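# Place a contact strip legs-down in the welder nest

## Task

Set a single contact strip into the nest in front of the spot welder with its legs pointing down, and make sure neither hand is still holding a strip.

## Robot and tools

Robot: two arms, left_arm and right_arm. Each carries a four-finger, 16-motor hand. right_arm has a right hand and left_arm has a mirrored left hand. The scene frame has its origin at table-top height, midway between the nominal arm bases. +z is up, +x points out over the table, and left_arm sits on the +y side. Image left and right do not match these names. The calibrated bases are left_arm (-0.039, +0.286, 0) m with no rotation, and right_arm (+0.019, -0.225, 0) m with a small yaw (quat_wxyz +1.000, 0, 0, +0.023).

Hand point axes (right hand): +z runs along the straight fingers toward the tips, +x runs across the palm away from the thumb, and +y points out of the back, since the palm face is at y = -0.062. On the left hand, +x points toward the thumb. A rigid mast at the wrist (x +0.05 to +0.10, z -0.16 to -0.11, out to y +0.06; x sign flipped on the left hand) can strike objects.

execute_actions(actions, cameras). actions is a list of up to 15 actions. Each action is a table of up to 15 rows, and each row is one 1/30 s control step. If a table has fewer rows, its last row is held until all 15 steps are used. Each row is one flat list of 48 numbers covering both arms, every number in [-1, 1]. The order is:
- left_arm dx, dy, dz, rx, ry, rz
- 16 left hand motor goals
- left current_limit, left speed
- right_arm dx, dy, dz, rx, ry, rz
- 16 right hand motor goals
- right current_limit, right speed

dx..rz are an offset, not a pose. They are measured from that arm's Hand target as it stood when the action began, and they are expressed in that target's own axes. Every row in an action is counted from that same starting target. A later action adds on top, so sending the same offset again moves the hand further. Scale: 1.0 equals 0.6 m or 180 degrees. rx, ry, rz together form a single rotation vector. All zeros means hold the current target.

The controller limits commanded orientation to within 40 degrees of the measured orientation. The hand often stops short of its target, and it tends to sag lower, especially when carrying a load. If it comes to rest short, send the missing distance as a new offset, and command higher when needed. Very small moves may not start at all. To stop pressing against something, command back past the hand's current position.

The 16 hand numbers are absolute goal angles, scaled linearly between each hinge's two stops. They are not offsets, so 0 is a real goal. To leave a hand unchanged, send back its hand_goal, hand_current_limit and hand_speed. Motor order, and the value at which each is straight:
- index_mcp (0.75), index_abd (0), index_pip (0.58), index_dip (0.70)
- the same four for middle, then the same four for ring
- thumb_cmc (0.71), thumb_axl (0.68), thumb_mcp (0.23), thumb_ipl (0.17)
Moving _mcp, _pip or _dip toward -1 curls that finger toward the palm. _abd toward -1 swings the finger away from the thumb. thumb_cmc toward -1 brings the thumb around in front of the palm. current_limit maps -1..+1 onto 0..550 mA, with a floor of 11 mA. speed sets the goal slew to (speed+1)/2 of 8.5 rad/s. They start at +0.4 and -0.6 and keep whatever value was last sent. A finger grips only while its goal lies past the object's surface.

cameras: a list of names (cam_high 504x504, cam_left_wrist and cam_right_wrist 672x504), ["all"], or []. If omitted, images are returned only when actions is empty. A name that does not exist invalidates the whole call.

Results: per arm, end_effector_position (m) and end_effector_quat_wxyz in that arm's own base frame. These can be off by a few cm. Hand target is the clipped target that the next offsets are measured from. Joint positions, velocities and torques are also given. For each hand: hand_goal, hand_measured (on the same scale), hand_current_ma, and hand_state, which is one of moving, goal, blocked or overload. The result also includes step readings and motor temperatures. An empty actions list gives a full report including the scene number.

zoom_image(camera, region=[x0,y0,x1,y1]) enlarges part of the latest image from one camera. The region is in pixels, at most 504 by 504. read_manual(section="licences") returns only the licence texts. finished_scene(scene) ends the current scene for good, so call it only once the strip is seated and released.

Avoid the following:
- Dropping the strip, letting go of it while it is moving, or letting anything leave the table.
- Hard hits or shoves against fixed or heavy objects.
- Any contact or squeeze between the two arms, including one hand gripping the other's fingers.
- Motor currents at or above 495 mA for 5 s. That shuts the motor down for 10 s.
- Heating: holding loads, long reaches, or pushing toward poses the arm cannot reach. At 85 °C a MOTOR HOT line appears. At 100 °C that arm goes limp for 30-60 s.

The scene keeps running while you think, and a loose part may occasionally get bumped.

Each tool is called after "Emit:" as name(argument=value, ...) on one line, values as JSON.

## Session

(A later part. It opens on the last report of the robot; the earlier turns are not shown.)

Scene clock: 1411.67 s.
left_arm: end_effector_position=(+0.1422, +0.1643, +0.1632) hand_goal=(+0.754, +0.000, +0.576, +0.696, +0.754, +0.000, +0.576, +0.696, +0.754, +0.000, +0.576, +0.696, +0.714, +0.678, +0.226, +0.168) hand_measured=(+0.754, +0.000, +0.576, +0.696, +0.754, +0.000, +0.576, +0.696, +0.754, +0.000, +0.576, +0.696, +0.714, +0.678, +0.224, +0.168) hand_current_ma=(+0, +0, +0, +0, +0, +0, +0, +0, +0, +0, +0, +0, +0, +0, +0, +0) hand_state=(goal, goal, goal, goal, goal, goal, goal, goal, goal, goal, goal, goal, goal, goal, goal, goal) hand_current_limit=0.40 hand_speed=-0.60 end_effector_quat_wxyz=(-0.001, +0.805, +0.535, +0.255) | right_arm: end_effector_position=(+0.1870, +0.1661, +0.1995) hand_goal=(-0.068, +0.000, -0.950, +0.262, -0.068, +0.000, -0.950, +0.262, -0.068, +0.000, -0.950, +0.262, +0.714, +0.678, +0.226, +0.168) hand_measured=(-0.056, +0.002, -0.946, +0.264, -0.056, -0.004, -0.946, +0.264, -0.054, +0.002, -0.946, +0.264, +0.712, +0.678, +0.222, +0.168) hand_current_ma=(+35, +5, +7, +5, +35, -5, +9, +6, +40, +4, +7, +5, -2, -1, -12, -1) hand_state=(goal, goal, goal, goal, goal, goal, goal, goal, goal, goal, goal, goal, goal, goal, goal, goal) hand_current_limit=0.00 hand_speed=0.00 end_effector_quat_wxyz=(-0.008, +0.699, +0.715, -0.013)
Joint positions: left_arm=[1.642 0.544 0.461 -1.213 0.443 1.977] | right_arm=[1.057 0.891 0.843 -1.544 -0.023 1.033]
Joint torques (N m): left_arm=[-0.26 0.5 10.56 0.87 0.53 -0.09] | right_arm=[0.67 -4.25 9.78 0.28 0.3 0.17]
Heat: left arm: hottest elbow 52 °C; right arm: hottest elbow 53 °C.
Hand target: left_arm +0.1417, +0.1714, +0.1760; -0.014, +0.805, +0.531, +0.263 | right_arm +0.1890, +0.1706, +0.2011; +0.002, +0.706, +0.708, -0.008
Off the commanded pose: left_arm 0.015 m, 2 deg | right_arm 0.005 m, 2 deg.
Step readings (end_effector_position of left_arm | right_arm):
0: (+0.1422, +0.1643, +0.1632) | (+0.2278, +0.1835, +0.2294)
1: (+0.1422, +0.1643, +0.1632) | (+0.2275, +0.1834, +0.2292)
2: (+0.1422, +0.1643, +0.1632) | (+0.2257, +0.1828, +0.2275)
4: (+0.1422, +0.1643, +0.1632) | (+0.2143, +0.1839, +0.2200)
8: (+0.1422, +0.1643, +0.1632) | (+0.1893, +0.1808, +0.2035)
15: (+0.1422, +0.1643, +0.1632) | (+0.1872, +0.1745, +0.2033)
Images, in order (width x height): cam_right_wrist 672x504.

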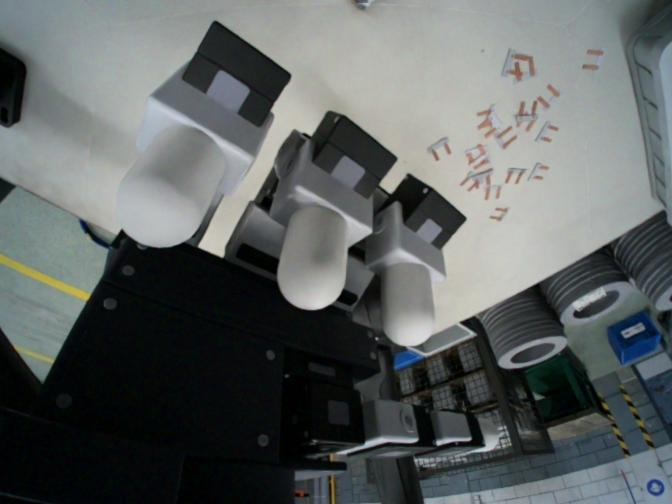

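Emit:
execute_actions(actions=[[[0,0,0,0,0,0,0.754,0,0.576,0.696,0.754,0,0.576,0.696,0.754,0,0.576,0.696,0.714,0.678,0.226,0.168,0.4,-0.6,-0.1,0.01,0.0,0,0,-0.2,0.59,0.12,0.43,0.624,0.59,-0.12,0.43,0.624,-0.068,0,-0.95,0.262,0.714,0.678,0.226,0.168,0.0,0]]])

Scene clock: 1453.50 s.
left_arm: end_effector_position=(+0.1422, +0.1643, +0.1632) hand_goal=(+0.754, +0.000, +0.576, +0.696, +0.754, +0.000, +0.576, +0.696, +0.754, +0.000, +0.576, +0.696, +0.714, +0.678, +0.226, +0.168) hand_measured=(+0.754, +0.000, +0.576, +0.696, +0.754, +0.000, +0.576, +0.696, +0.754, +0.000, +0.576, +0.696, +0.714, +0.678, +0.224, +0.168) hand_current_ma=(+0, +0, +0, +0, +0, +0, +0, +0, +0, +0, +0, +0, +0, +0, +0, +0) hand_state=(goal, goal, goal, goal, goal, goal, goal, goal, goal, goal, goal, goal, goal, goal, goal, goal) hand_current_limit=0.40 hand_speed=-0.60 end_effector_quat_wxyz=(-0.001, +0.805, +0.535, +0.255) | right_arm: end_effector_position=(+0.1915, +0.1104, +0.1979) hand_goal=(+0.590, +0.120, +0.430, +0.624, +0.590, -0.120, +0.430, +0.624, -0.068, +0.000, -0.950, +0.262, +0.714, +0.678, +0.226, +0.168) hand_measured=(+0.592, +0.116, +0.428, +0.622, +0.592, -0.116, +0.428, +0.622, -0.054, +0.002, -0.946, +0.264, +0.714, +0.678, +0.222, +0.168) hand_current_ma=(+3, -6, -3, -5, +3, +7, -4, -5, +39, +4, +7, +5, +0, -1, -12, -1) hand_state=(goal, goal, goal, goal, goal, goal, goal, goal, goal, goal, goal, goal, goal, goal, goal, goal) hand_current_limit=0.00 hand_speed=0.00 end_effector_quat_wxyz=(+0.020, +0.470, +0.883, -0.008)
Joint positions: left_arm=[1.642 0.544 0.461 -1.213 0.443 1.977] | right_arm=[0.706 0.629 0.722 -1.665 0.043 0.113]
Joint torques (N m): left_arm=[-0.26 0.44 10.55 0.87 0.53 -0.09] | right_arm=[-1.26 -0.62 10.84 -0.25 0.11 -0.09]
Motor temperatures (°C): left_arm=[35 30 52 30 31 33] | right_arm=[32 32 49 34 33 33]
Heat: left arm: hottest elbow 52 °C; right arm: hottest elbow 49 °C.
Hand target: left_arm +0.1417, +0.1714, +0.1760; -0.014, +0.805, +0.531, +0.263 | right_arm +0.1952, +0.1105, +0.2019; -0.001, +0.453, +0.892, -0.008
Off the commanded pose: left_arm 0.015 m, 2 deg | right_arm 0.005 m, 3 deg.
Step readings (end_effector_position of left_arm | right_arm):
0: (+0.1422, +0.1643, +0.1632) | (+0.1870, +0.1661, +0.1995)
1: (+0.1422, +0.1643, +0.1632) | (+0.1875, +0.1660, +0.1997)
2: (+0.1422, +0.1643, +0.1632) | (+0.1899, +0.1634, +0.2003)
4: (+0.1422, +0.1643, +0.1632) | (+0.1929, +0.1515, +0.1998)
8: (+0.1422, +0.1643, +0.1632) | (+0.1876, +0.1151, +0.1969)
15: (+0.1422, +0.1643, +0.1632) | (+0.1916, +0.1031, +0.2018)

Emit:
execute_actions(actions=[[[0,0,0,0,0,0,0.754,0,0.576,0.696,0.754,0,0.576,0.696,0.754,0,0.576,0.696,0.714,0.678,0.226,0.168,0.4,-0.6,-0.068,-0.048,0.06,0,0,-0.2,0.59,0.12,0.43,0.624,0.59,-0.12,0.43,0.624,-0.068,0,-0.95,0.262,0.714,0.678,0.226,0.168,0.0,0]]])

Scene clock: 1459.77 s.
left_arm: end_effector_position=(+0.1422, +0.1643, +0.1632) hand_goal=(+0.754, +0.000, +0.576, +0.696, +0.754, +0.000, +0.576, +0.696, +0.754, +0.000, +0.576, +0.696, +0.714, +0.678, +0.226, +0.168) hand_measured=(+0.754, +0.000, +0.576, +0.696, +0.754, +0.000, +0.576, +0.696, +0.754, +0.000, +0.576, +0.696, +0.714, +0.678, +0.224, +0.168) hand_current_ma=(+0, +0, +0, +0, +0, +0, +0, +0, +0, +0, +0, +0, +0, +0, +0, +0) hand_state=(goal, goal, goal, goal, goal, goal, goal, goal, goal, goal, goal, goal, goal, goal, goal, goal) hand_current_limit=0.40 hand_speed=-0.60 end_effector_quat_wxyz=(-0.001, +0.805, +0.535, +0.255) | right_arm: end_effector_position=(+0.1846, +0.0568, +0.1555) hand_goal=(+0.590, +0.120, +0.430, +0.624, +0.590, -0.120, +0.430, +0.624, -0.068, +0.000, -0.950, +0.262, +0.714, +0.678, +0.226, +0.168) hand_measured=(+0.590, +0.118, +0.428, +0.622, +0.590, -0.118, +0.428, +0.622, -0.056, +0.002, -0.946, +0.264, +0.714, +0.678, +0.222, +0.168) hand_current_ma=(+1, -5, -2, -5, +1, +2, -3, -5, +36, +4, +7, +5, +0, -1, -12, -1) hand_state=(goal, goal, goal, goal, goal, goal, goal, goal, goal, goal, goal, goal, goal, goal, goal, goal) hand_current_limit=0.00 hand_speed=0.00 end_effector_quat_wxyz=(+0.019, +0.205, +0.976, -0.064)
Joint positions: left_arm=[1.642 0.544 0.461 -1.213 0.443 1.977] | right_arm=[0.095 0.596 0.624 -1.601 0.133 -1.061]
Joint torques (N m): left_arm=[-0.32 0.44 10.56 0.87 0.53 -0.09] | right_arm=[-1.2 -0.21 12.15 0.42 -0.07 -0.04]
Heat: left arm: hottest elbow 52 °C; right arm: hottest elbow 49 °C.
Hand target: left_arm +0.1417, +0.1714, +0.1760; -0.014, +0.805, +0.531, +0.263 | right_arm +0.1957, +0.0602, +0.1667; -0.003, +0.155, +0.988, -0.007
Off the commanded pose: left_arm 0.015 m, 2 deg | right_arm 0.016 m, 9 deg.
Step readings (end_effector_position of left_arm | right_arm):
0: (+0.1422, +0.1643, +0.1632) | (+0.1915, +0.1105, +0.1979)
1: (+0.1422, +0.1643, +0.1632) | (+0.1918, +0.1104, +0.1980)
2: (+0.1422, +0.1643, +0.1632) | (+0.1936, +0.1074, +0.1975)
4: (+0.1422, +0.1643, +0.1632) | (+0.1994, +0.0895, +0.1921)
8: (+0.1422, +0.1643, +0.1632) | (+0.1943, +0.0568, +0.1718)
15: (+0.1422, +0.1643, +0.1632) | (+0.1929, +0.0491, +0.1638)

Emit:
execute_actions(actions=[[[0,0,0,0,0,0,0.754,0,0.576,0.696,0.754,0,0.576,0.696,0.754,0,0.576,0.696,0.714,0.678,0.226,0.168,0.4,-0.6,0,0,-0.05,0,0.0183,0,0.59,0.12,0.43,0.624,0.59,-0.12,0.43,0.624,-0.068,0,-0.95,0.262,0.714,0.678,0.226,0.168,0.0,0]],[[0,0,0,0,0,0,0.754,0,0.576,0.696,0.754,0,0.576,0.696,0.754,0,0.576,0.696,0.714,0.678,0.226,0.168,0.4,-0.6,0,0,0.1,0,0,0,0.59,0.12,0.43,0.624,0.59,-0.12,0.43,0.624,-0.068,0,-0.95,0.262,0.714,0.678,0.226,0.168,0.0,0]]], cameras=["cam_right_wrist"])

Emit:
zoom_image(camera="cam_right_wrist", region=[270, 60, 410, 200])

Scene clock: 1468.33 s.
left_arm: end_effector_position=(+0.1422, +0.1643, +0.1632) hand_goal=(+0.754, +0.000, +0.576, +0.696, +0.754, +0.000, +0.576, +0.696, +0.754, +0.000, +0.576, +0.696, +0.714, +0.678, +0.226, +0.168) hand_measured=(+0.754, +0.000, +0.576, +0.696, +0.754, +0.000, +0.576, +0.696, +0.754, +0.000, +0.576, +0.696, +0.714, +0.678, +0.224, +0.168) hand_current_ma=(+0, +0, +0, +0, +0, +0, +0, +0, +0, +0, +0, +0, +0, +0, +0, +0) hand_state=(goal, goal, goal, goal, goal, goal, goal, goal, goal, goal, goal, goal, goal, goal, goal, goal) hand_current_limit=0.40 hand_speed=-0.60 end_effector_quat_wxyz=(-0.001, +0.805, +0.535, +0.255) | right_arm: end_effector_position=(+0.1903, +0.0625, +0.1383) hand_goal=(+0.590, +0.120, +0.430, +0.624, +0.590, -0.120, +0.430, +0.624, -0.068, +0.000, -0.950, +0.262, +0.714, +0.678, +0.226, +0.168) hand_measured=(+0.590, +0.118, +0.428, +0.622, +0.590, -0.118, +0.428, +0.622, -0.056, +0.002, -0.946, +0.264, +0.714, +0.678, +0.222, +0.168) hand_current_ma=(+1, -4, -2, -5, +1, +2, -3, -5, +36, +4, +7, +5, +0, -1, -12, -1) hand_state=(goal, goal, goal, goal, goal, goal, goal, goal, goal, goal, goal, goal, goal, goal, goal, goal) hand_current_limit=0.00 hand_speed=0.00 end_effector_quat_wxyz=(-0.033, +0.155, +0.987, -0.005)
Joint positions: left_arm=[1.642 0.544 0.461 -1.213 0.443 1.977] | right_arm=[-0.071 0.715 0.606 -1.529 0.005 -1.332]
Joint torques (N m): left_arm=[-0.32 0.44 10.55 0.87 0.53 -0.09] | right_arm=[-1.08 -1.08 8.88 0.36 -0.21 -0.09]
Heat: left arm: hottest elbow 52 °C; right arm: hottest elbow 50 °C.
Hand target: left_arm +0.1417, +0.1714, +0.1760; -0.014, +0.805, +0.531, +0.263 | right_arm +0.1922, +0.0608, +0.1368; -0.032, +0.155, +0.987, -0.003
Off the commanded pose: left_arm 0.015 m, 2 deg | right_arm 0.003 m, 0 deg.
Step readings (end_effector_position of left_arm | right_arm):
0: (+0.1422, +0.1643, +0.1632) | (+0.1845, +0.0568, +0.1555)
1: (+0.1422, +0.1643, +0.1632) | (+0.1844, +0.0573, +0.1556)
2: (+0.1422, +0.1643, +0.1632) | (+0.1838, +0.0592, +0.1558)
4: (+0.1422, +0.1643, +0.1632) | (+0.1832, +0.0620, +0.1587)
8: (+0.1422, +0.1643, +0.1632) | (+0.1895, +0.0580, +0.1677)
15: (+0.1422, +0.1643, +0.1632) | (+0.1866, +0.0613, +0.1726)
16: (+0.1422, +0.1643, +0.1632) | (+0.1859, +0.0617, +0.1727)
17: (+0.1422, +0.1643, +0.1632) | (+0.1864, +0.0618, +0.1728)
19: (+0.1422, +0.1643, +0.1632) | (+0.1911, +0.0616, +0.1686)
23: (+0.1422, +0.1643, +0.1632) | (+0.1902, +0.0616, +0.1483)
30: (+0.1422, +0.1643, +0.1632) | (+0.1893, +0.0624, +0.1382)
Images, in order (width x height): cam_right_wrist 672x504.

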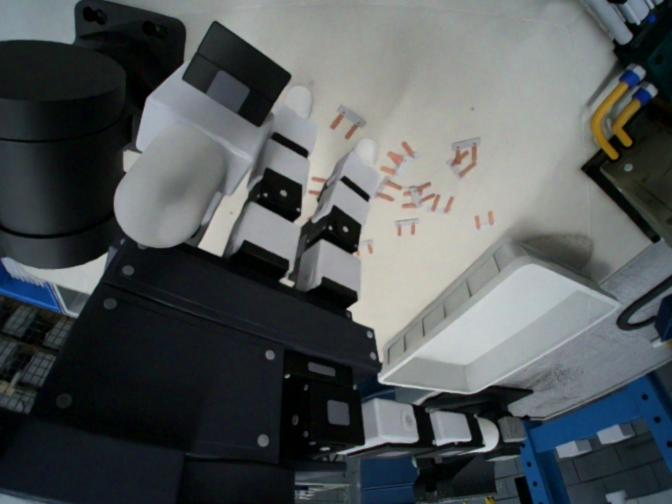

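Scaled by 3.600 from the camera's 672x504 image, which has a finer 960x720 frame.

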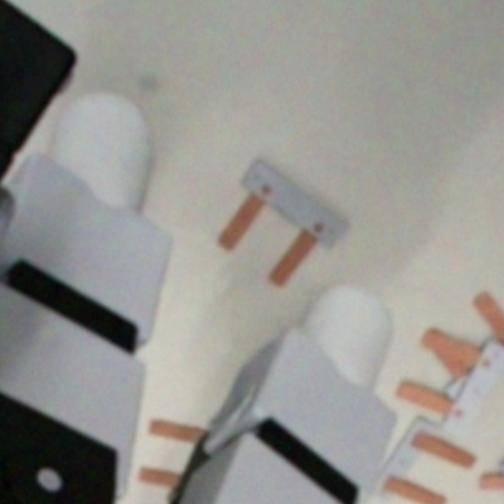

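Emit:
execute_actions(actions=[[[0,0,0,0,0,0,0.754,0,0.576,0.696,0.754,0,0.576,0.696,0.754,0,0.576,0.696,0.714,0.678,0.226,0.168,0.4,-0.6,-0.0277,0.0145,-0.02,0,0,0,0.59,0.12,0.43,0.624,0.59,-0.12,0.43,0.624,-0.068,0,-0.95,0.262,0.714,0.678,0.226,0.168,0.0,0]],[[0,0,0,0,0,0,0.754,0,0.576,0.696,0.754,0,0.576,0.696,0.754,0,0.576,0.696,0.714,0.678,0.226,0.168,0.4,-0.6,0,0,0.04,0,0,0,0.59,0.12,0.43,0.624,0.59,-0.12,0.43,0.624,-0.068,0,-0.95,0.262,0.714,0.678,0.226,0.168,0.0,0]]], cameras=["cam_right_wrist"])

Emit:
zoom_image(camera="cam_right_wrist", region=[270, 60, 410, 200])

Scene clock: 1499.53 s.
left_arm: end_effector_position=(+0.1422, +0.1643, +0.1632) hand_goal=(+0.754, +0.000, +0.576, +0.696, +0.754, +0.000, +0.576, +0.696, +0.754, +0.000, +0.576, +0.696, +0.714, +0.678, +0.226, +0.168) hand_measured=(+0.754, +0.000, +0.576, +0.696, +0.754, +0.000, +0.576, +0.696, +0.754, +0.000, +0.576, +0.696, +0.714, +0.678, +0.224, +0.168) hand_current_ma=(+0, +0, +0, +0, +0, +0, +0, +0, +0, +0, +0, +0, +0, +0, +0, +0) hand_state=(goal, goal, goal, goal, goal, goal, goal, goal, goal, goal, goal, goal, goal, goal, goal, goal) hand_current_limit=0.40 hand_speed=-0.60 end_effector_quat_wxyz=(-0.001, +0.805, +0.535, +0.255) | right_arm: end_effector_position=(+0.2102, +0.0617, +0.1286) hand_goal=(+0.590, +0.120, +0.430, +0.624, +0.590, -0.120, +0.430, +0.624, -0.068, +0.000, -0.950, +0.262, +0.714, +0.678, +0.226, +0.168) hand_measured=(+0.590, +0.118, +0.428, +0.622, +0.590, -0.118, +0.428, +0.622, -0.056, +0.002, -0.946, +0.264, +0.714, +0.678, +0.222, +0.168) hand_current_ma=(+1, -4, -2, -5, +1, +2, -3, -5, +36, +4, +7, +5, +0, -1, -12, -1) hand_state=(goal, goal, goal, goal, goal, goal, goal, goal, goal, goal, goal, goal, goal, goal, goal, goal) hand_current_limit=0.00 hand_speed=0.00 end_effector_quat_wxyz=(-0.029, +0.156, +0.987, -0.003)
Joint positions: left_arm=[1.642 0.544 0.461 -1.213 0.443 1.977] | right_arm=[-0.071 0.784 0.606 -1.451 0.001 -1.329]
Joint torques (N m): left_arm=[-0.26 0.44 10.56 0.87 0.53 -0.09] | right_arm=[0.26 -1.61 8.73 0.12 -0.15 0.2]
Heat: left arm: hottest elbow 52 °C; right arm: hottest elbow 49 °C.
Hand target: left_arm +0.1417, +0.1714, +0.1760; -0.014, +0.805, +0.531, +0.263 | right_arm +0.2098, +0.0640, +0.1236; -0.032, +0.155, +0.987, -0.003
Off the commanded pose: left_arm 0.015 m, 2 deg | right_arm 0.006 m, 0 deg.
Step readings (end_effector_position of left_arm | right_arm):
0: (+0.1422, +0.1643, +0.1632) | (+0.1903, +0.0625, +0.1383)
1: (+0.1422, +0.1643, +0.1632) | (+0.1903, +0.0626, +0.1384)
2: (+0.1422, +0.1643, +0.1632) | (+0.1905, +0.0627, +0.1379)
4: (+0.1422, +0.1643, +0.1632) | (+0.1914, +0.0628, +0.1360)
8: (+0.1422, +0.1643, +0.1632) | (+0.1928, +0.0628, +0.1300)
15: (+0.1422, +0.1643, +0.1632) | (+0.1931, +0.0628, +0.1283)
16: (+0.1422, +0.1643, +0.1632) | (+0.1933, +0.0628, +0.1283)
17: (+0.1422, +0.1643, +0.1632) | (+0.1944, +0.0627, +0.1284)
19: (+0.1422, +0.1643, +0.1632) | (+0.1993, +0.0623, +0.1286)
23: (+0.1422, +0.1643, +0.1632) | (+0.2070, +0.0618, +0.1291)
30: (+0.1422, +0.1643, +0.1632) | (+0.2099, +0.0616, +0.1286)
Images, in order (width x height): cam_right_wrist 672x504.

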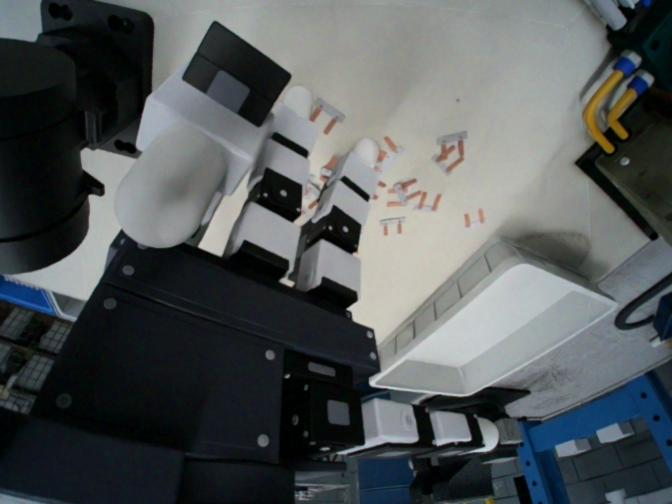

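Scaled by 3.600 from the camera's 672x504 image, which has a finer 960x720 frame.

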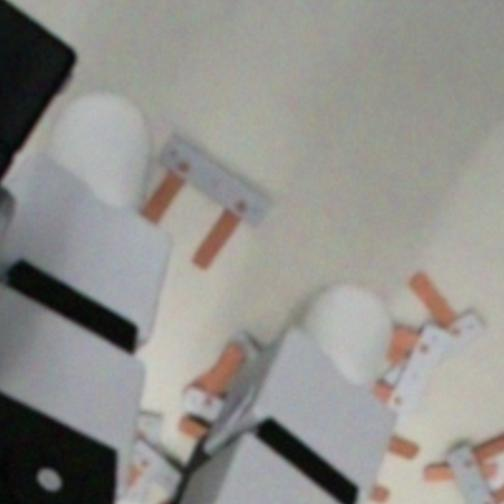

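Emit:
execute_actions(actions=[[[0,0,0,0,0,0,0.754,0,0.576,0.696,0.754,0,0.576,0.696,0.754,0,0.576,0.696,0.714,0.678,0.226,0.168,0.4,-0.6,0.007,0.007,0.0143,0,0,0,0.59,0.12,0.43,0.624,0.59,-0.12,0.43,0.624,-0.068,0,-0.95,0.262,0.714,0.678,0.226,0.168,0.0,0]]], cameras=["cam_right_wrist"])

Emit:
zoom_image(camera="cam_right_wrist", region=[270, 60, 410, 200])

Scene clock: 1519.80 s.
left_arm: end_effector_position=(+0.1422, +0.1643, +0.1632) hand_goal=(+0.754, +0.000, +0.576, +0.696, +0.754, +0.000, +0.576, +0.696, +0.754, +0.000, +0.576, +0.696, +0.714, +0.678, +0.226, +0.168) hand_measured=(+0.754, +0.000, +0.576, +0.696, +0.754, +0.000, +0.576, +0.696, +0.754, +0.000, +0.576, +0.696, +0.714, +0.678, +0.224, +0.168) hand_current_ma=(+0, +0, +0, +0, +0, +0, +0, +0, +0, +0, +0, +0, +0, +0, +0, +0) hand_state=(goal, goal, goal, goal, goal, goal, goal, goal, goal, goal, goal, goal, goal, goal, goal, goal) hand_current_limit=0.40 hand_speed=-0.60 end_effector_quat_wxyz=(-0.001, +0.805, +0.535, +0.255) | right_arm: end_effector_position=(+0.2054, +0.0667, +0.1167) hand_goal=(+0.590, +0.120, +0.430, +0.624, +0.590, -0.120, +0.430, +0.624, -0.068, +0.000, -0.950, +0.262, +0.714, +0.678, +0.226, +0.168) hand_measured=(+0.590, +0.118, +0.428, +0.622, +0.590, -0.118, +0.428, +0.622, -0.056, +0.002, -0.946, +0.264, +0.714, +0.678, +0.222, +0.168) hand_current_ma=(+1, -4, -2, -5, +1, +2, -3, -5, +36, +4, +7, +5, +0, -1, -12, -1) hand_state=(goal, goal, goal, goal, goal, goal, goal, goal, goal, goal, goal, goal, goal, goal, goal, goal) hand_current_limit=0.00 hand_speed=0.00 end_effector_quat_wxyz=(-0.035, +0.156, +0.987, -0.004)
Joint positions: left_arm=[1.642 0.544 0.461 -1.213 0.443 1.977] | right_arm=[-0.043 0.784 0.575 -1.432 0 -1.299]
Joint torques (N m): left_arm=[-0.32 0.44 10.56 0.87 0.53 -0.09] | right_arm=[0.73 -1.44 8.91 0.28 -0.28 0.16]
Heat: left arm: hottest elbow 52 °C; right arm: hottest elbow 48 °C.
Hand target: left_arm +0.1417, +0.1714, +0.1760; -0.014, +0.805, +0.531, +0.263 | right_arm +0.2065, +0.0693, +0.1152; -0.032, +0.155, +0.987, -0.003
Off the commanded pose: left_arm 0.015 m, 2 deg | right_arm 0.003 m, 0 deg.
Step readings (end_effector_position of left_arm | right_arm):
0: (+0.1422, +0.1643, +0.1632) | (+0.2087, +0.0618, +0.1267)
1: (+0.1422, +0.1643, +0.1632) | (+0.2089, +0.0617, +0.1267)
2: (+0.1422, +0.1643, +0.1632) | (+0.2087, +0.0621, +0.1261)
4: (+0.1422, +0.1643, +0.1632) | (+0.2084, +0.0634, +0.1239)
8: (+0.1422, +0.1643, +0.1632) | (+0.2047, +0.0662, +0.1180)
15: (+0.1422, +0.1643, +0.1632) | (+0.2051, +0.0668, +0.1168)
Images, in order (width x height): cam_right_wrist 672x504.

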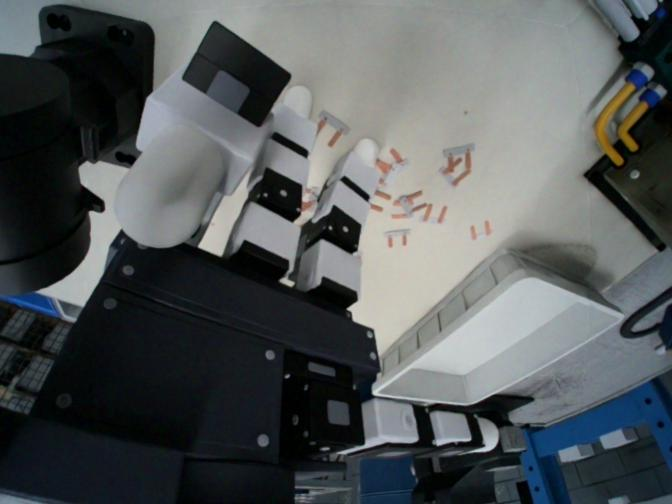

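Scaled by 3.600 from the camera's 672x504 image, which has a finer 960x720 frame.

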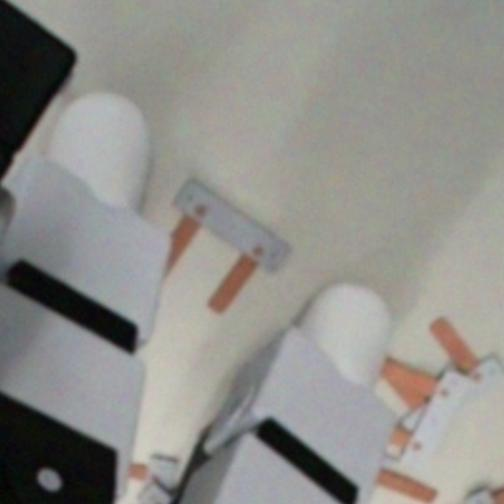

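Emit:
execute_actions(actions=[[[0,0,0,0,0,0,0.754,0,0.576,0.696,0.754,0,0.576,0.696,0.754,0,0.576,0.696,0.714,0.678,0.226,0.168,0.4,-0.6,0,0,0.011,0,0,0,0.59,0.12,0.43,0.624,0.59,-0.12,0.43,0.624,-0.068,0,-0.95,0.262,0.714,0.678,0.226,0.168,0.0,0]]])

Scene clock: 1531.50 s.
left_arm: end_effector_position=(+0.1422, +0.1643, +0.1632) hand_goal=(+0.754, +0.000, +0.576, +0.696, +0.754, +0.000, +0.576, +0.696, +0.754, +0.000, +0.576, +0.696, +0.714, +0.678, +0.226, +0.168) hand_measured=(+0.754, +0.000, +0.576, +0.696, +0.754, +0.000, +0.576, +0.696, +0.754, +0.000, +0.576, +0.696, +0.714, +0.678, +0.224, +0.168) hand_current_ma=(+0, +0, +0, +0, +0, +0, +0, +0, +0, +0, +0, +0, +0, +0, +0, +0) hand_state=(goal, goal, goal, goal, goal, goal, goal, goal, goal, goal, goal, goal, goal, goal, goal, goal) hand_current_limit=0.40 hand_speed=-0.60 end_effector_quat_wxyz=(-0.001, +0.805, +0.535, +0.255) | right_arm: end_effector_position=(+0.2065, +0.0665, +0.1143) hand_goal=(+0.590, +0.120, +0.430, +0.624, +0.590, -0.120, +0.430, +0.624, -0.068, +0.000, -0.950, +0.262, +0.714, +0.678, +0.226, +0.168) hand_measured=(+0.590, +0.112, +0.428, +0.622, +0.590, -0.118, +0.428, +0.622, -0.056, +0.002, -0.946, +0.264, +0.714, +0.678, +0.222, +0.168) hand_current_ma=(+0, -17, -4, -5, +1, +2, -3, -5, +36, +4, +7, +5, +0, -1, -12, -1) hand_state=(goal, goal, goal, goal, goal, goal, goal, goal, goal, goal, goal, goal, goal, goal, goal, goal) hand_current_limit=0.00 hand_speed=0.00 end_effector_quat_wxyz=(-0.032, +0.157, +0.987, -0.004)
Joint positions: left_arm=[1.642 0.544 0.461 -1.213 0.443 1.977] | right_arm=[-0.043 0.784 0.568 -1.419 0 -1.297]
Joint torques (N m): left_arm=[-0.26 0.44 10.56 0.87 0.53 -0.09] | right_arm=[0.73 -0.91 7.94 0.44 -0.19 0.21]
Heat: left arm: hottest elbow 52 °C; right arm: hottest elbow 47 °C.
Hand target: left_arm +0.1417, +0.1714, +0.1760; -0.014, +0.805, +0.531, +0.263 | right_arm +0.2061, +0.0693, +0.1086; -0.032, +0.156, +0.987, -0.003
Off the commanded pose: left_arm 0.015 m, 2 deg | right_arm 0.006 m, 0 deg.
Step readings (end_effector_position of left_arm | right_arm):
0: (+0.1422, +0.1643, +0.1632) | (+0.2054, +0.0667, +0.1167)
1: (+0.1422, +0.1643, +0.1632) | (+0.2054, +0.0667, +0.1167)
2: (+0.1422, +0.1643, +0.1632) | (+0.2057, +0.0667, +0.1166)
4: (+0.1422, +0.1643, +0.1632) | (+0.2063, +0.0667, +0.1154)
8: (+0.1422, +0.1643, +0.1632) | (+0.2063, +0.0665, +0.1143)
15: (+0.1422, +0.1643, +0.1632) | (+0.2065, +0.0665, +0.1143)

Emit:
execute_actions(actions=[[[0,0,0,0,0,0,0.754,0,0.576,0.696,0.754,0,0.576,0.696,0.754,0,0.576,0.696,0.714,0.678,0.226,0.168,0.4,-0.6,0,0,0,0,0,0,0.59,0.02,0.43,0.624,0.59,-0.02,0.43,0.624,-0.068,0,-0.95,0.262,0.714,0.678,0.226,0.168,0.0,-0.7]]])

Emit:
execute_actions(actions=[[[0,0,0,0,0,0,0.754,0,0.576,0.696,0.754,0,0.576,0.696,0.754,0,0.576,0.696,0.714,0.678,0.226,0.168,0.4,-0.6,0,0,0,0,0,0,0.59,-0.08,0.43,0.624,0.59,0.08,0.43,0.624,-0.068,0,-0.95,0.262,0.714,0.678,0.226,0.168,0.0,-0.7]]], cameras=["cam_right_wrist"])

Emit:
zoom_image(camera="cam_right_wrist", region=[270, 60, 410, 200])

Scene clock: 1543.73 s.
left_arm: end_effector_position=(+0.1422, +0.1643, +0.1632) hand_goal=(+0.754, +0.000, +0.576, +0.696, +0.754, +0.000, +0.576, +0.696, +0.754, +0.000, +0.576, +0.696, +0.714, +0.678, +0.226, +0.168) hand_measured=(+0.754, +0.000, +0.576, +0.696, +0.754, +0.000, +0.576, +0.696, +0.754, +0.000, +0.576, +0.696, +0.714, +0.678, +0.224, +0.168) hand_current_ma=(+0, +0, +0, +0, +0, +0, +0, +0, +0, +0, +0, +0, +0, +0, +0, +0) hand_state=(goal, goal, goal, goal, goal, goal, goal, goal, goal, goal, goal, goal, goal, goal, goal, goal) hand_current_limit=0.40 hand_speed=-0.60 end_effector_quat_wxyz=(-0.001, +0.805, +0.535, +0.255) | right_arm: end_effector_position=(+0.2104, +0.0659, +0.1146) hand_goal=(+0.590, +0.020, +0.430, +0.624, +0.590, -0.020, +0.430, +0.624, -0.068, +0.000, -0.950, +0.262, +0.714, +0.678, +0.226, +0.168) hand_measured=(+0.594, +0.046, +0.430, +0.622, +0.590, -0.024, +0.428, +0.622, -0.056, +0.002, -0.946, +0.264, +0.714, +0.678, +0.222, +0.168) hand_current_ma=(+11, +66, +1, -2, +1, -6, -3, -5, +36, +4, +7, +5, +0, -1, -12, -1) hand_state=(goal, blocked, goal, goal, goal, goal, goal, goal, goal, goal, goal, goal, goal, goal, goal, goal) hand_current_limit=0.00 hand_speed=-0.70 end_effector_quat_wxyz=(-0.024, +0.160, +0.987, -0.004)
Joint positions: left_arm=[1.642 0.544 0.461 -1.213 0.443 1.977] | right_arm=[-0.043 0.784 0.568 -1.404 0.001 -1.293]
Joint torques (N m): left_arm=[-0.32 0.5 10.56 0.87 0.53 -0.09] | right_arm=[-0.15 -1.73 8.16 -0.18 -0.26 0.08]
Heat: left arm: hottest elbow 52 °C; right arm: hottest elbow 47 °C.
Hand target: left_arm +0.1417, +0.1714, +0.1760; -0.014, +0.805, +0.531, +0.263 | right_arm +0.2061, +0.0694, +0.1086; -0.032, +0.156, +0.987, -0.003
Off the commanded pose: left_arm 0.015 m, 2 deg | right_arm 0.008 m, 1 deg.
Step readings (end_effector_position of left_arm | right_arm):
0: (+0.1422, +0.1643, +0.1632) | (+0.2065, +0.0665, +0.1143)
1: (+0.1422, +0.1643, +0.1632) | (+0.2065, +0.0665, +0.1143)
2: (+0.1422, +0.1643, +0.1632) | (+0.2068, +0.0664, +0.1143)
4: (+0.1422, +0.1643, +0.1632) | (+0.2087, +0.0661, +0.1144)
8: (+0.1422, +0.1643, +0.1632) | (+0.2101, +0.0660, +0.1146)
15: (+0.1422, +0.1643, +0.1632) | (+0.2104, +0.0659, +0.1146)

Scene clock: 1544.43 s.
left_arm: end_effector_position=(+0.1422, +0.1643, +0.1632) hand_goal=(+0.754, +0.000, +0.576, +0.696, +0.754, +0.000, +0.576, +0.696, +0.754, +0.000, +0.576, +0.696, +0.714, +0.678, +0.226, +0.168) hand_measured=(+0.754, +0.000, +0.576, +0.696, +0.754, +0.000, +0.576, +0.696, +0.754, +0.000, +0.576, +0.696, +0.714, +0.678, +0.224, +0.168) hand_current_ma=(+0, +0, +0, +0, +0, +0, +0, +0, +0, +0, +0, +0, +0, +0, +0, +0) hand_state=(goal, goal, goal, goal, goal, goal, goal, goal, goal, goal, goal, goal, goal, goal, goal, goal) hand_current_limit=0.40 hand_speed=-0.60 end_effector_quat_wxyz=(-0.001, +0.805, +0.535, +0.255) | right_arm: end_effector_position=(+0.2099, +0.0662, +0.1141) hand_goal=(+0.590, -0.080, +0.430, +0.624, +0.590, +0.080, +0.430, +0.624, -0.068, +0.000, -0.950, +0.262, +0.714, +0.678, +0.226, +0.168) hand_measured=(+0.590, -0.062, +0.430, +0.622, +0.590, +0.076, +0.428, +0.622, -0.056, +0.002, -0.946, +0.264, +0.714, +0.678, +0.222, +0.168) hand_current_ma=(-1, +46, -1, -2, +1, -7, -3, -5, +36, +4, +7, +5, +0, -1, -12, -1) hand_state=(goal, goal, goal, goal, goal, goal, goal, goal, goal, goal, goal, goal, goal, goal, goal, goal) hand_current_limit=0.00 hand_speed=-0.70 end_effector_quat_wxyz=(-0.025, +0.160, +0.987, -0.003)
Joint positions: left_arm=[1.642 0.544 0.461 -1.213 0.443 1.977] | right_arm=[-0.043 0.784 0.566 -1.404 0 -1.293]
Joint torques (N m): left_arm=[-0.26 0.44 10.56 0.85 0.53 -0.09] | right_arm=[0.56 -1.49 8.16 -0.09 -0.19 0.1]
Heat: left arm: hottest elbow 52 °C; right arm: hottest elbow 47 °C.
Hand target: left_arm +0.1417, +0.1714, +0.1760; -0.014, +0.805, +0.531, +0.263 | right_arm +0.2061, +0.0694, +0.1086; -0.032, +0.155, +0.987, -0.003
Off the commanded pose: left_arm 0.015 m, 2 deg | right_arm 0.007 m, 1 deg.
Step readings (end_effector_position of left_arm | right_arm):
0: (+0.1422, +0.1643, +0.1632) | (+0.2104, +0.0659, +0.1146)
1: (+0.1422, +0.1643, +0.1632) | (+0.2104, +0.0659, +0.1146)
2: (+0.1422, +0.1643, +0.1632) | (+0.2104, +0.0659, +0.1146)
4: (+0.1422, +0.1643, +0.1632) | (+0.2103, +0.0661, +0.1146)
8: (+0.1422, +0.1643, +0.1632) | (+0.2099, +0.0662, +0.1141)
15: (+0.1422, +0.1643, +0.1632) | (+0.2099, +0.0662, +0.1141)
Images, in order (width x height): cam_right_wrist 672x504.

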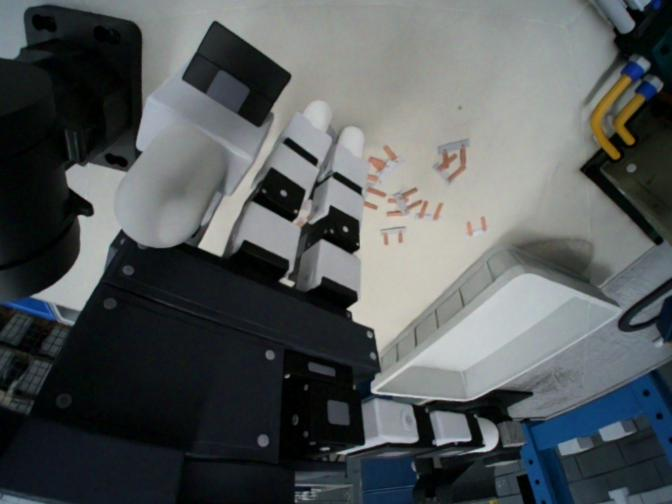

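Scaled by 3.600 from the camera's 672x504 image, which has a finer 960x720 frame.

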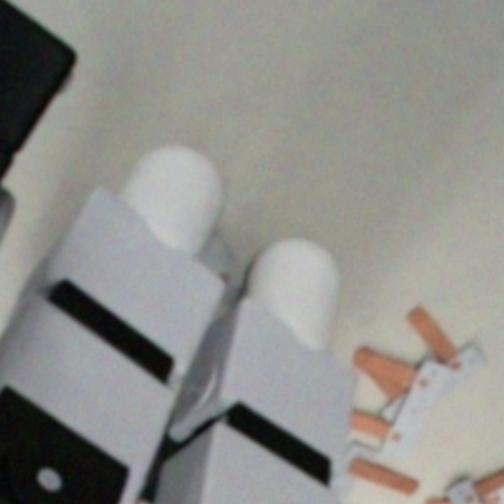

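Emit:
execute_actions(actions=[[[0,0,0,0,0,0,0.754,0,0.576,0.696,0.754,0,0.576,0.696,0.754,0,0.576,0.696,0.714,0.678,0.226,0.168,0.4,-0.6,0,0,-0.09,0,0,0,0.59,0.06,0.43,0.624,0.59,-0.06,0.43,0.624,-0.068,0,-0.95,0.262,0.714,0.678,0.226,0.168,0.0,-0.3]],[[0,0,0,0,0,0,0.754,0,0.576,0.696,0.754,0,0.576,0.696,0.754,0,0.576,0.696,0.714,0.678,0.226,0.168,0.4,-0.6,0,0,0.06,0,0,0,0.59,0.06,0.43,0.624,0.59,-0.06,0.43,0.624,-0.068,0,-0.95,0.262,0.714,0.678,0.226,0.168,0.0,-0.6]]], cameras=["cam_right_wrist"])

Emit:
zoom_image(camera="cam_right_wrist", region=[270, 60, 410, 200])

Scene clock: 1636.90 s.
left_arm: end_effector_position=(+0.1422, +0.1643, +0.1632) hand_goal=(+0.754, +0.000, +0.576, +0.696, +0.754, +0.000, +0.576, +0.696, +0.754, +0.000, +0.576, +0.696, +0.714, +0.678, +0.226, +0.168) hand_measured=(+0.754, +0.000, +0.576, +0.696, +0.754, +0.000, +0.576, +0.696, +0.754, +0.000, +0.576, +0.696, +0.714, +0.678, +0.224, +0.168) hand_current_ma=(+0, +0, +0, +0, +0, +0, +0, +0, +0, +0, +0, +0, +0, +0, +0, +0) hand_state=(goal, goal, goal, goal, goal, goal, goal, goal, goal, goal, goal, goal, goal, goal, goal, goal) hand_current_limit=0.40 hand_speed=-0.60 end_effector_quat_wxyz=(-0.001, +0.805, +0.535, +0.255) | right_arm: end_effector_position=(+0.2063, +0.0677, +0.1294) hand_goal=(+0.590, +0.060, +0.430, +0.624, +0.590, -0.060, +0.430, +0.624, -0.068, +0.000, -0.950, +0.262, +0.714, +0.678, +0.226, +0.168) hand_measured=(+0.588, +0.058, +0.428, +0.622, +0.590, -0.056, +0.428, +0.622, -0.056, +0.002, -0.946, +0.264, +0.714, +0.678, +0.222, +0.168) hand_current_ma=(-2, -4, -3, -4, +1, +6, -3, -5, +36, +4, +7, +5, +0, -1, -12, -1) hand_state=(goal, goal, goal, goal, goal, goal, goal, goal, goal, goal, goal, goal, goal, goal, goal, goal) hand_current_limit=0.00 hand_speed=-0.60 end_effector_quat_wxyz=(-0.032, +0.157, +0.987, -0.003)
Joint positions: left_arm=[1.642 0.544 0.461 -1.213 0.443 1.977] | right_arm=[-0.038 0.772 0.603 -1.466 -0.003 -1.293]
Joint torques (N m): left_arm=[-0.26 0.44 10.56 0.87 0.53 -0.09] | right_arm=[0.62 -0.79 8.95 0.23 -0.11 0.11]
Heat: left arm: hottest elbow 52 °C; right arm: hottest elbow 46 °C.
Hand target: left_arm +0.1417, +0.1714, +0.1760; -0.014, +0.805, +0.531, +0.263 | right_arm +0.2072, +0.0693, +0.1266; -0.032, +0.155, +0.987, -0.003
Off the commanded pose: left_arm 0.015 m, 2 deg | right_arm 0.003 m, 0 deg.
Step readings (end_effector_position of left_arm | right_arm):
0: (+0.1422, +0.1643, +0.1632) | (+0.2099, +0.0662, +0.1141)
1: (+0.1422, +0.1643, +0.1632) | (+0.2098, +0.0663, +0.1141)
2: (+0.1422, +0.1643, +0.1632) | (+0.2078, +0.0664, +0.1139)
4: (+0.1422, +0.1643, +0.1632) | (+0.2014, +0.0673, +0.1157)
8: (+0.1422, +0.1643, +0.1632) | (+0.1935, +0.0682, +0.1247)
15: (+0.1422, +0.1643, +0.1632) | (+0.1968, +0.0681, +0.1389)
16: (+0.1422, +0.1643, +0.1632) | (+0.1966, +0.0681, +0.1391)
17: (+0.1422, +0.1643, +0.1632) | (+0.1970, +0.0681, +0.1392)
19: (+0.1422, +0.1643, +0.1632) | (+0.2008, +0.0680, +0.1392)
23: (+0.1422, +0.1643, +0.1632) | (+0.2073, +0.0677, +0.1354)
30: (+0.1422, +0.1643, +0.1632) | (+0.2055, +0.0678, +0.1293)
Images, in order (width x height): cam_right_wrist 672x504.

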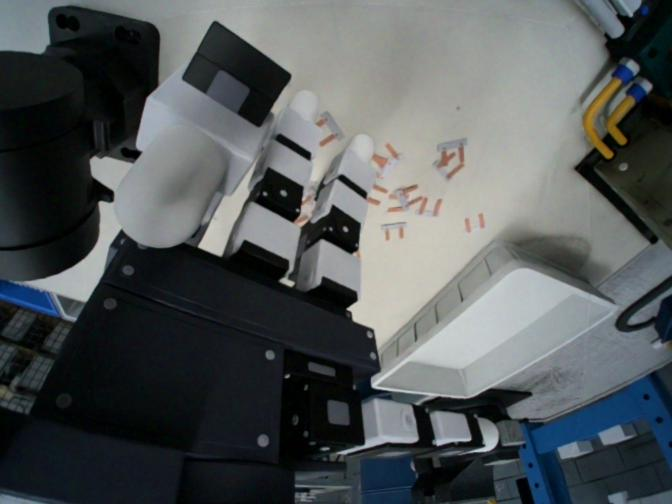

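Scaled by 3.600 from the camera's 672x504 image, which has a finer 960x720 frame.

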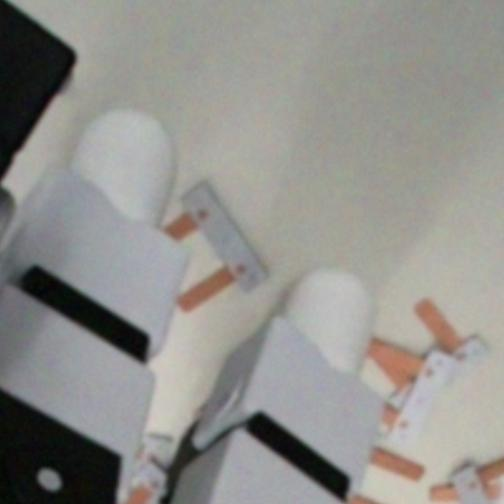

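Emit:
execute_actions(actions=[[[0,0,0,0,0,0,0.754,0,0.576,0.696,0.754,0,0.576,0.696,0.754,0,0.576,0.696,0.714,0.678,0.226,0.168,0.4,-0.6,-0.0326,-0.0138,-0.06,0,-0.0095,0.127,0.59,0.06,0.43,0.624,0.59,-0.06,0.43,0.624,-0.068,0,-0.95,0.262,0.714,0.678,0.226,0.168,0.0,-0.3]],[[0,0,0,0,0,0,0.754,0,0.576,0.696,0.754,0,0.576,0.696,0.754,0,0.576,0.696,0.714,0.678,0.226,0.168,0.4,-0.6,0,0,0.07,0,0,0,0.59,0.06,0.43,0.624,0.59,-0.06,0.43,0.624,-0.068,0,-0.95,0.262,0.714,0.678,0.226,0.168,0.0,-0.6]]], cameras=["cam_right_wrist"])

Emit:
zoom_image(camera="cam_right_wrist", region=[270, 60, 410, 200])

Scene clock: 1667.43 s.
left_arm: end_effector_position=(+0.1422, +0.1643, +0.1632) hand_goal=(+0.754, +0.000, +0.576, +0.696, +0.754, +0.000, +0.576, +0.696, +0.754, +0.000, +0.576, +0.696, +0.714, +0.678, +0.226, +0.168) hand_measured=(+0.754, +0.000, +0.576, +0.696, +0.754, +0.000, +0.576, +0.696, +0.754, +0.000, +0.576, +0.696, +0.714, +0.678, +0.224, +0.168) hand_current_ma=(+0, +0, +0, +0, +0, +0, +0, +0, +0, +0, +0, +0, +0, +0, +0, +0) hand_state=(goal, goal, goal, goal, goal, goal, goal, goal, goal, goal, goal, goal, goal, goal, goal, goal) hand_current_limit=0.40 hand_speed=-0.60 end_effector_quat_wxyz=(-0.001, +0.805, +0.535, +0.255) | right_arm: end_effector_position=(+0.2227, +0.0529, +0.1220) hand_goal=(+0.590, +0.060, +0.430, +0.624, +0.590, -0.060, +0.430, +0.624, -0.068, +0.000, -0.950, +0.262, +0.714, +0.678, +0.226, +0.168) hand_measured=(+0.590, +0.058, +0.428, +0.622, +0.590, -0.056, +0.428, +0.622, -0.056, +0.002, -0.946, +0.264, +0.714, +0.678, +0.222, +0.168) hand_current_ma=(-1, -4, -3, -4, +1, +6, -3, -5, +36, +4, +7, +5, +0, -1, -12, -1) hand_state=(goal, goal, goal, goal, goal, goal, goal, goal, goal, goal, goal, goal, goal, goal, goal, goal) hand_current_limit=0.00 hand_speed=-0.60 end_effector_quat_wxyz=(-0.017, +0.349, +0.937, -0.010)
Joint positions: left_arm=[1.642 0.544 0.461 -1.213 0.443 1.977] | right_arm=[0.033 0.722 0.566 -1.455 0.006 -0.824]
Joint torques (N m): left_arm=[-0.26 0.44 10.58 0.87 0.53 -0.09] | right_arm=[-0.09 -0.79 8.87 0.51 -0.02 0.24]
Heat: left arm: hottest elbow 53 °C; right arm: hottest elbow 45 °C.
Hand target: left_arm +0.1417, +0.1714, +0.1760; -0.014, +0.805, +0.531, +0.263 | right_arm +0.2240, +0.0548, +0.1195; -0.016, +0.348, +0.937, -0.012
Off the commanded pose: left_arm 0.015 m, 2 deg | right_arm 0.004 m, 0 deg.
Step readings (end_effector_position of left_arm | right_arm):
0: (+0.1422, +0.1643, +0.1632) | (+0.2063, +0.0677, +0.1294)
1: (+0.1422, +0.1643, +0.1632) | (+0.2065, +0.0676, +0.1294)
2: (+0.1422, +0.1643, +0.1632) | (+0.2073, +0.0675, +0.1297)
4: (+0.1422, +0.1643, +0.1632) | (+0.2073, +0.0666, +0.1316)
8: (+0.1422, +0.1643, +0.1632) | (+0.2058, +0.0605, +0.1367)
15: (+0.1422, +0.1643, +0.1632) | (+0.2068, +0.0571, +0.1365)
16: (+0.1422, +0.1643, +0.1632) | (+0.2072, +0.0568, +0.1362)
17: (+0.1422, +0.1643, +0.1632) | (+0.2081, +0.0564, +0.1361)
19: (+0.1422, +0.1643, +0.1632) | (+0.2139, +0.0555, +0.1365)
23: (+0.1422, +0.1643, +0.1632) | (+0.2219, +0.0537, +0.1314)
30: (+0.1422, +0.1643, +0.1632) | (+0.2212, +0.0532, +0.1218)
Images, in order (width x height): cam_right_wrist 672x504.

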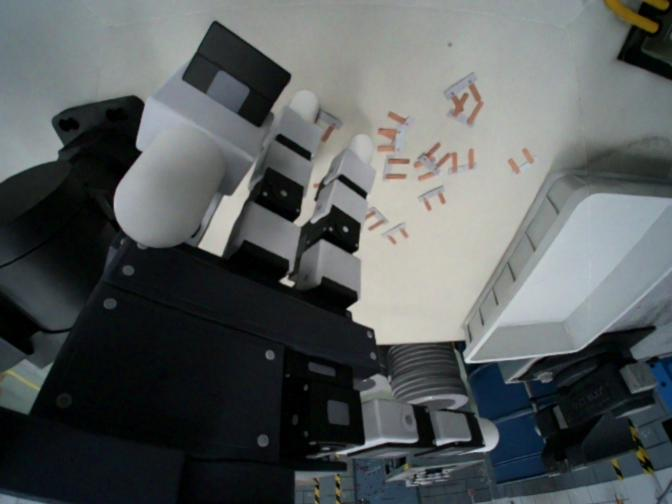

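Scaled by 3.600 from the camera's 672x504 image, which has a finer 960x720 frame.

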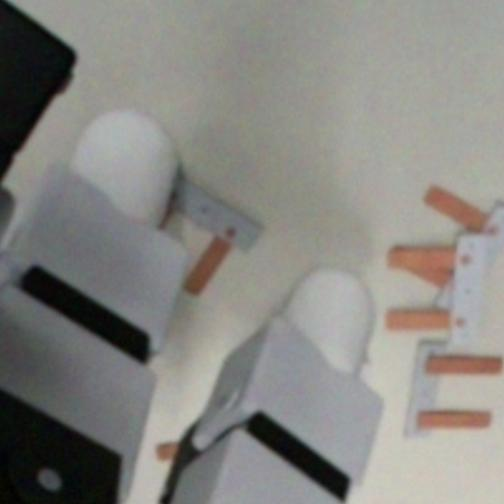

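Emit:
execute_actions(actions=[[[0,0,0,0,0,0,0.754,0,0.576,0.696,0.754,0,0.576,0.696,0.754,0,0.576,0.696,0.714,0.678,0.226,0.168,0.4,-0.6,0.011,0,-0.02,0,0,-0.024,0.59,0.06,0.43,0.624,0.59,-0.06,0.43,0.624,-0.068,0,-0.95,0.262,0.714,0.678,0.226,0.168,0.0,-0.3]],[[0,0,0,0,0,0,0.754,0,0.576,0.696,0.754,0,0.576,0.696,0.754,0,0.576,0.696,0.714,0.678,0.226,0.168,0.4,-0.6,0,0,0.024,0,0,0,0.59,0.06,0.43,0.624,0.59,-0.06,0.43,0.624,-0.068,0,-0.95,0.262,0.714,0.678,0.226,0.168,0.0,-0.6]]], cameras=["cam_right_wrist"])

Emit:
zoom_image(camera="cam_right_wrist", region=[270, 60, 410, 200])

Scene clock: 1684.90 s.
left_arm: end_effector_position=(+0.1422, +0.1643, +0.1632) hand_goal=(+0.754, +0.000, +0.576, +0.696, +0.754, +0.000, +0.576, +0.696, +0.754, +0.000, +0.576, +0.696, +0.714, +0.678, +0.226, +0.168) hand_measured=(+0.754, +0.000, +0.576, +0.696, +0.754, +0.000, +0.576, +0.696, +0.754, +0.000, +0.576, +0.696, +0.714, +0.678, +0.224, +0.168) hand_current_ma=(+0, +0, +0, +0, +0, +0, +0, +0, +0, +0, +0, +0, +0, +0, +0, +0) hand_state=(goal, goal, goal, goal, goal, goal, goal, goal, goal, goal, goal, goal, goal, goal, goal, goal) hand_current_limit=0.40 hand_speed=-0.60 end_effector_quat_wxyz=(-0.001, +0.805, +0.535, +0.255) | right_arm: end_effector_position=(+0.2188, +0.0568, +0.1196) hand_goal=(+0.590, +0.060, +0.430, +0.624, +0.590, -0.060, +0.430, +0.624, -0.068, +0.000, -0.950, +0.262, +0.714, +0.678, +0.226, +0.168) hand_measured=(+0.590, +0.058, +0.428, +0.622, +0.590, -0.056, +0.428, +0.622, -0.056, +0.002, -0.946, +0.264, +0.714, +0.678, +0.222, +0.168) hand_current_ma=(-1, -4, -3, -4, +1, +6, -3, -5, +36, +4, +7, +5, +0, -1, -12, -1) hand_state=(goal, goal, goal, goal, goal, goal, goal, goal, goal, goal, goal, goal, goal, goal, goal, goal) hand_current_limit=0.00 hand_speed=-0.60 end_effector_quat_wxyz=(-0.018, +0.321, +0.947, -0.011)
Joint positions: left_arm=[1.642 0.544 0.461 -1.213 0.443 1.977] | right_arm=[0.033 0.722 0.56 -1.451 0.008 -0.883]
Joint torques (N m): left_arm=[-0.32 0.44 10.58 0.87 0.53 -0.09] | right_arm=[0.26 -1.08 8.66 0.39 0.03 -0.05]
Heat: left arm: hottest elbow 53 °C; right arm: hottest elbow 46 °C.
Hand target: left_arm +0.1417, +0.1714, +0.1760; -0.014, +0.805, +0.531, +0.263 | right_arm +0.2189, +0.0591, +0.1173; -0.017, +0.312, +0.950, -0.011
Off the commanded pose: left_arm 0.015 m, 2 deg | right_arm 0.003 m, 1 deg.
Step readings (end_effector_position of left_arm | right_arm):
0: (+0.1422, +0.1643, +0.1632) | (+0.2227, +0.0528, +0.1220)
1: (+0.1422, +0.1643, +0.1632) | (+0.2227, +0.0528, +0.1220)
2: (+0.1422, +0.1643, +0.1632) | (+0.2226, +0.0529, +0.1220)
4: (+0.1422, +0.1643, +0.1632) | (+0.2217, +0.0534, +0.1219)
8: (+0.1422, +0.1643, +0.1632) | (+0.2181, +0.0549, +0.1213)
15: (+0.1422, +0.1643, +0.1632) | (+0.2159, +0.0562, +0.1211)
16: (+0.1422, +0.1643, +0.1632) | (+0.2158, +0.0562, +0.1211)
17: (+0.1422, +0.1643, +0.1632) | (+0.2157, +0.0563, +0.1211)
19: (+0.1422, +0.1643, +0.1632) | (+0.2163, +0.0565, +0.1212)
23: (+0.1422, +0.1643, +0.1632) | (+0.2193, +0.0567, +0.1219)
30: (+0.1422, +0.1643, +0.1632) | (+0.2188, +0.0568, +0.1198)
Images, in order (width x height): cam_right_wrist 672x504.

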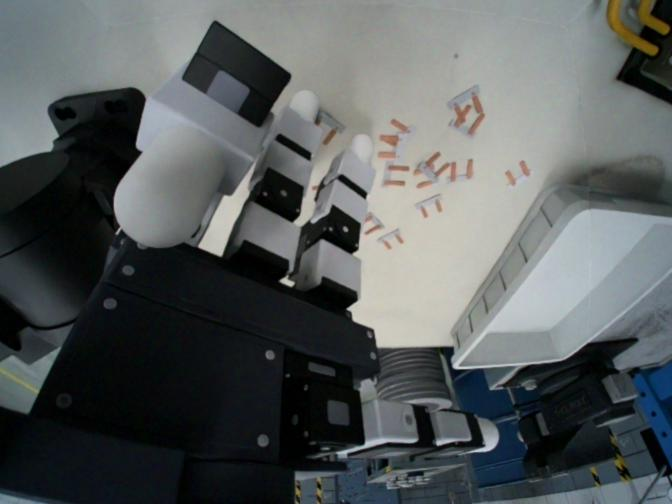

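Scaled by 3.600 from the camera's 672x504 image, which has a finer 960x720 frame.

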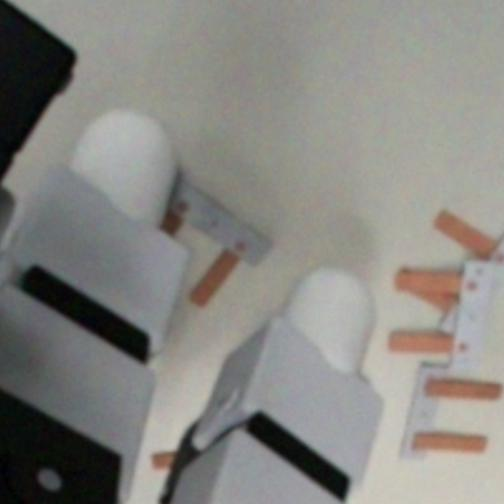

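Emit:
execute_actions(actions=[[[0,0,0,0,0,0,0.754,0,0.576,0.696,0.754,0,0.576,0.696,0.754,0,0.576,0.696,0.714,0.678,0.226,0.168,0.4,-0.6,0.003,0,0.008,0,0,0,0.59,0.06,0.43,0.624,0.59,-0.06,0.43,0.624,-0.068,0,-0.95,0.262,0.714,0.678,0.226,0.168,0.0,-0.6]]])

Emit:
execute_actions(actions=[[[0,0,0,0,0,0,0.754,0,0.576,0.696,0.754,0,0.576,0.696,0.754,0,0.576,0.696,0.714,0.678,0.226,0.168,0.4,-0.6,0,0,0.005,0,0,0,0.59,0.06,0.43,0.624,0.59,-0.06,0.43,0.624,-0.068,0,-0.95,0.262,0.714,0.678,0.226,0.168,0.0,-0.6]]])

Scene clock: 1712.03 s.
left_arm: end_effector_position=(+0.1422, +0.1643, +0.1632) hand_goal=(+0.754, +0.000, +0.576, +0.696, +0.754, +0.000, +0.576, +0.696, +0.754, +0.000, +0.576, +0.696, +0.714, +0.678, +0.226, +0.168) hand_measured=(+0.754, +0.000, +0.576, +0.696, +0.754, +0.000, +0.576, +0.696, +0.754, +0.000, +0.576, +0.696, +0.714, +0.678, +0.224, +0.168) hand_current_ma=(+0, +0, +0, +0, +0, +0, +0, +0, +0, +0, +0, +0, +0, +0, +0, +0) hand_state=(goal, goal, goal, goal, goal, goal, goal, goal, goal, goal, goal, goal, goal, goal, goal, goal) hand_current_limit=0.40 hand_speed=-0.60 end_effector_quat_wxyz=(-0.001, +0.805, +0.535, +0.255) | right_arm: end_effector_position=(+0.2172, +0.0570, +0.1143) hand_goal=(+0.590, +0.060, +0.430, +0.624, +0.590, -0.060, +0.430, +0.624, -0.068, +0.000, -0.950, +0.262, +0.714, +0.678, +0.226, +0.168) hand_measured=(+0.590, +0.058, +0.428, +0.622, +0.590, -0.056, +0.428, +0.622, -0.056, +0.002, -0.946, +0.264, +0.714, +0.678, +0.222, +0.168) hand_current_ma=(-1, -4, -3, -4, +1, +6, -3, -5, +36, +4, +7, +5, +0, -1, -12, -1) hand_state=(goal, goal, goal, goal, goal, goal, goal, goal, goal, goal, goal, goal, goal, goal, goal, goal) hand_current_limit=0.00 hand_speed=-0.60 end_effector_quat_wxyz=(-0.019, +0.321, +0.947, -0.011)
Joint positions: left_arm=[1.642 0.544 0.461 -1.213 0.443 1.977] | right_arm=[0.035 0.722 0.547 -1.44 0.008 -0.883]
Joint torques (N m): left_arm=[-0.26 0.44 10.56 0.87 0.53 -0.09] | right_arm=[0.73 -1.38 8.99 0.25 -0.01 -0.01]
Heat: left arm: hottest elbow 53 °C; right arm: hottest elbow 47 °C.
Hand target: left_arm +0.1417, +0.1714, +0.1760; -0.014, +0.805, +0.531, +0.263 | right_arm +0.2173, +0.0602, +0.1126; -0.016, +0.312, +0.950, -0.011
Off the commanded pose: left_arm 0.015 m, 2 deg | right_arm 0.004 m, 1 deg.
Step readings (end_effector_position of left_arm | right_arm):
0: (+0.1422, +0.1643, +0.1632) | (+0.2189, +0.0568, +0.1197)
1: (+0.1422, +0.1643, +0.1632) | (+0.2189, +0.0568, +0.1197)
2: (+0.1422, +0.1643, +0.1632) | (+0.2188, +0.0568, +0.1194)
4: (+0.1422, +0.1643, +0.1632) | (+0.2190, +0.0568, +0.1183)
8: (+0.1422, +0.1643, +0.1632) | (+0.2172, +0.0568, +0.1148)
15: (+0.1422, +0.1643, +0.1632) | (+0.2171, +0.0569, +0.1143)

Scene clock: 1712.73 s.
left_arm: end_effector_position=(+0.1422, +0.1643, +0.1632) hand_goal=(+0.754, +0.000, +0.576, +0.696, +0.754, +0.000, +0.576, +0.696, +0.754, +0.000, +0.576, +0.696, +0.714, +0.678, +0.226, +0.168) hand_measured=(+0.754, +0.000, +0.576, +0.696, +0.754, +0.000, +0.576, +0.696, +0.754, +0.000, +0.576, +0.696, +0.714, +0.678, +0.224, +0.168) hand_current_ma=(+0, +0, +0, +0, +0, +0, +0, +0, +0, +0, +0, +0, +0, +0, +0, +0) hand_state=(goal, goal, goal, goal, goal, goal, goal, goal, goal, goal, goal, goal, goal, goal, goal, goal) hand_current_limit=0.40 hand_speed=-0.60 end_effector_quat_wxyz=(-0.001, +0.805, +0.535, +0.255) | right_arm: end_effector_position=(+0.2176, +0.0569, +0.1131) hand_goal=(+0.590, +0.060, +0.430, +0.624, +0.590, -0.060, +0.430, +0.624, -0.068, +0.000, -0.950, +0.262, +0.714, +0.678, +0.226, +0.168) hand_measured=(+0.588, +0.058, +0.428, +0.622, +0.590, -0.056, +0.428, +0.622, -0.056, +0.002, -0.946, +0.264, +0.714, +0.678, +0.222, +0.168) hand_current_ma=(-2, -4, -3, -4, +1, +6, -3, -5, +36, +4, +7, +5, +0, -1, -12, -1) hand_state=(goal, goal, goal, goal, goal, goal, goal, goal, goal, goal, goal, goal, goal, goal, goal, goal) hand_current_limit=0.00 hand_speed=-0.60 end_effector_quat_wxyz=(-0.018, +0.321, +0.947, -0.011)
Joint positions: left_arm=[1.642 0.544 0.461 -1.213 0.443 1.977] | right_arm=[0.035 0.722 0.543 -1.433 0.008 -0.883]
Joint torques (N m): left_arm=[-0.26 0.5 10.56 0.87 0.53 -0.09] | right_arm=[0.67 -0.67 8.51 0.34 -0.05 0.06]
Heat: left arm: hottest elbow 53 °C; right arm: hottest elbow 47 °C.
Hand target: left_arm +0.1417, +0.1714, +0.1760; -0.014, +0.805, +0.531, +0.263 | right_arm +0.2171, +0.0601, +0.1094; -0.017, +0.312, +0.950, -0.011
Off the commanded pose: left_arm 0.015 m, 2 deg | right_arm 0.005 m, 1 deg.
Step readings (end_effector_position of left_arm | right_arm):
0: (+0.1422, +0.1643, +0.1632) | (+0.2172, +0.0570, +0.1143)
1: (+0.1422, +0.1643, +0.1632) | (+0.2172, +0.0570, +0.1143)
2: (+0.1422, +0.1643, +0.1632) | (+0.2174, +0.0570, +0.1144)
4: (+0.1422, +0.1643, +0.1632) | (+0.2178, +0.0570, +0.1140)
8: (+0.1422, +0.1643, +0.1632) | (+0.2176, +0.0569, +0.1131)
15: (+0.1422, +0.1643, +0.1632) | (+0.2176, +0.0569, +0.1131)


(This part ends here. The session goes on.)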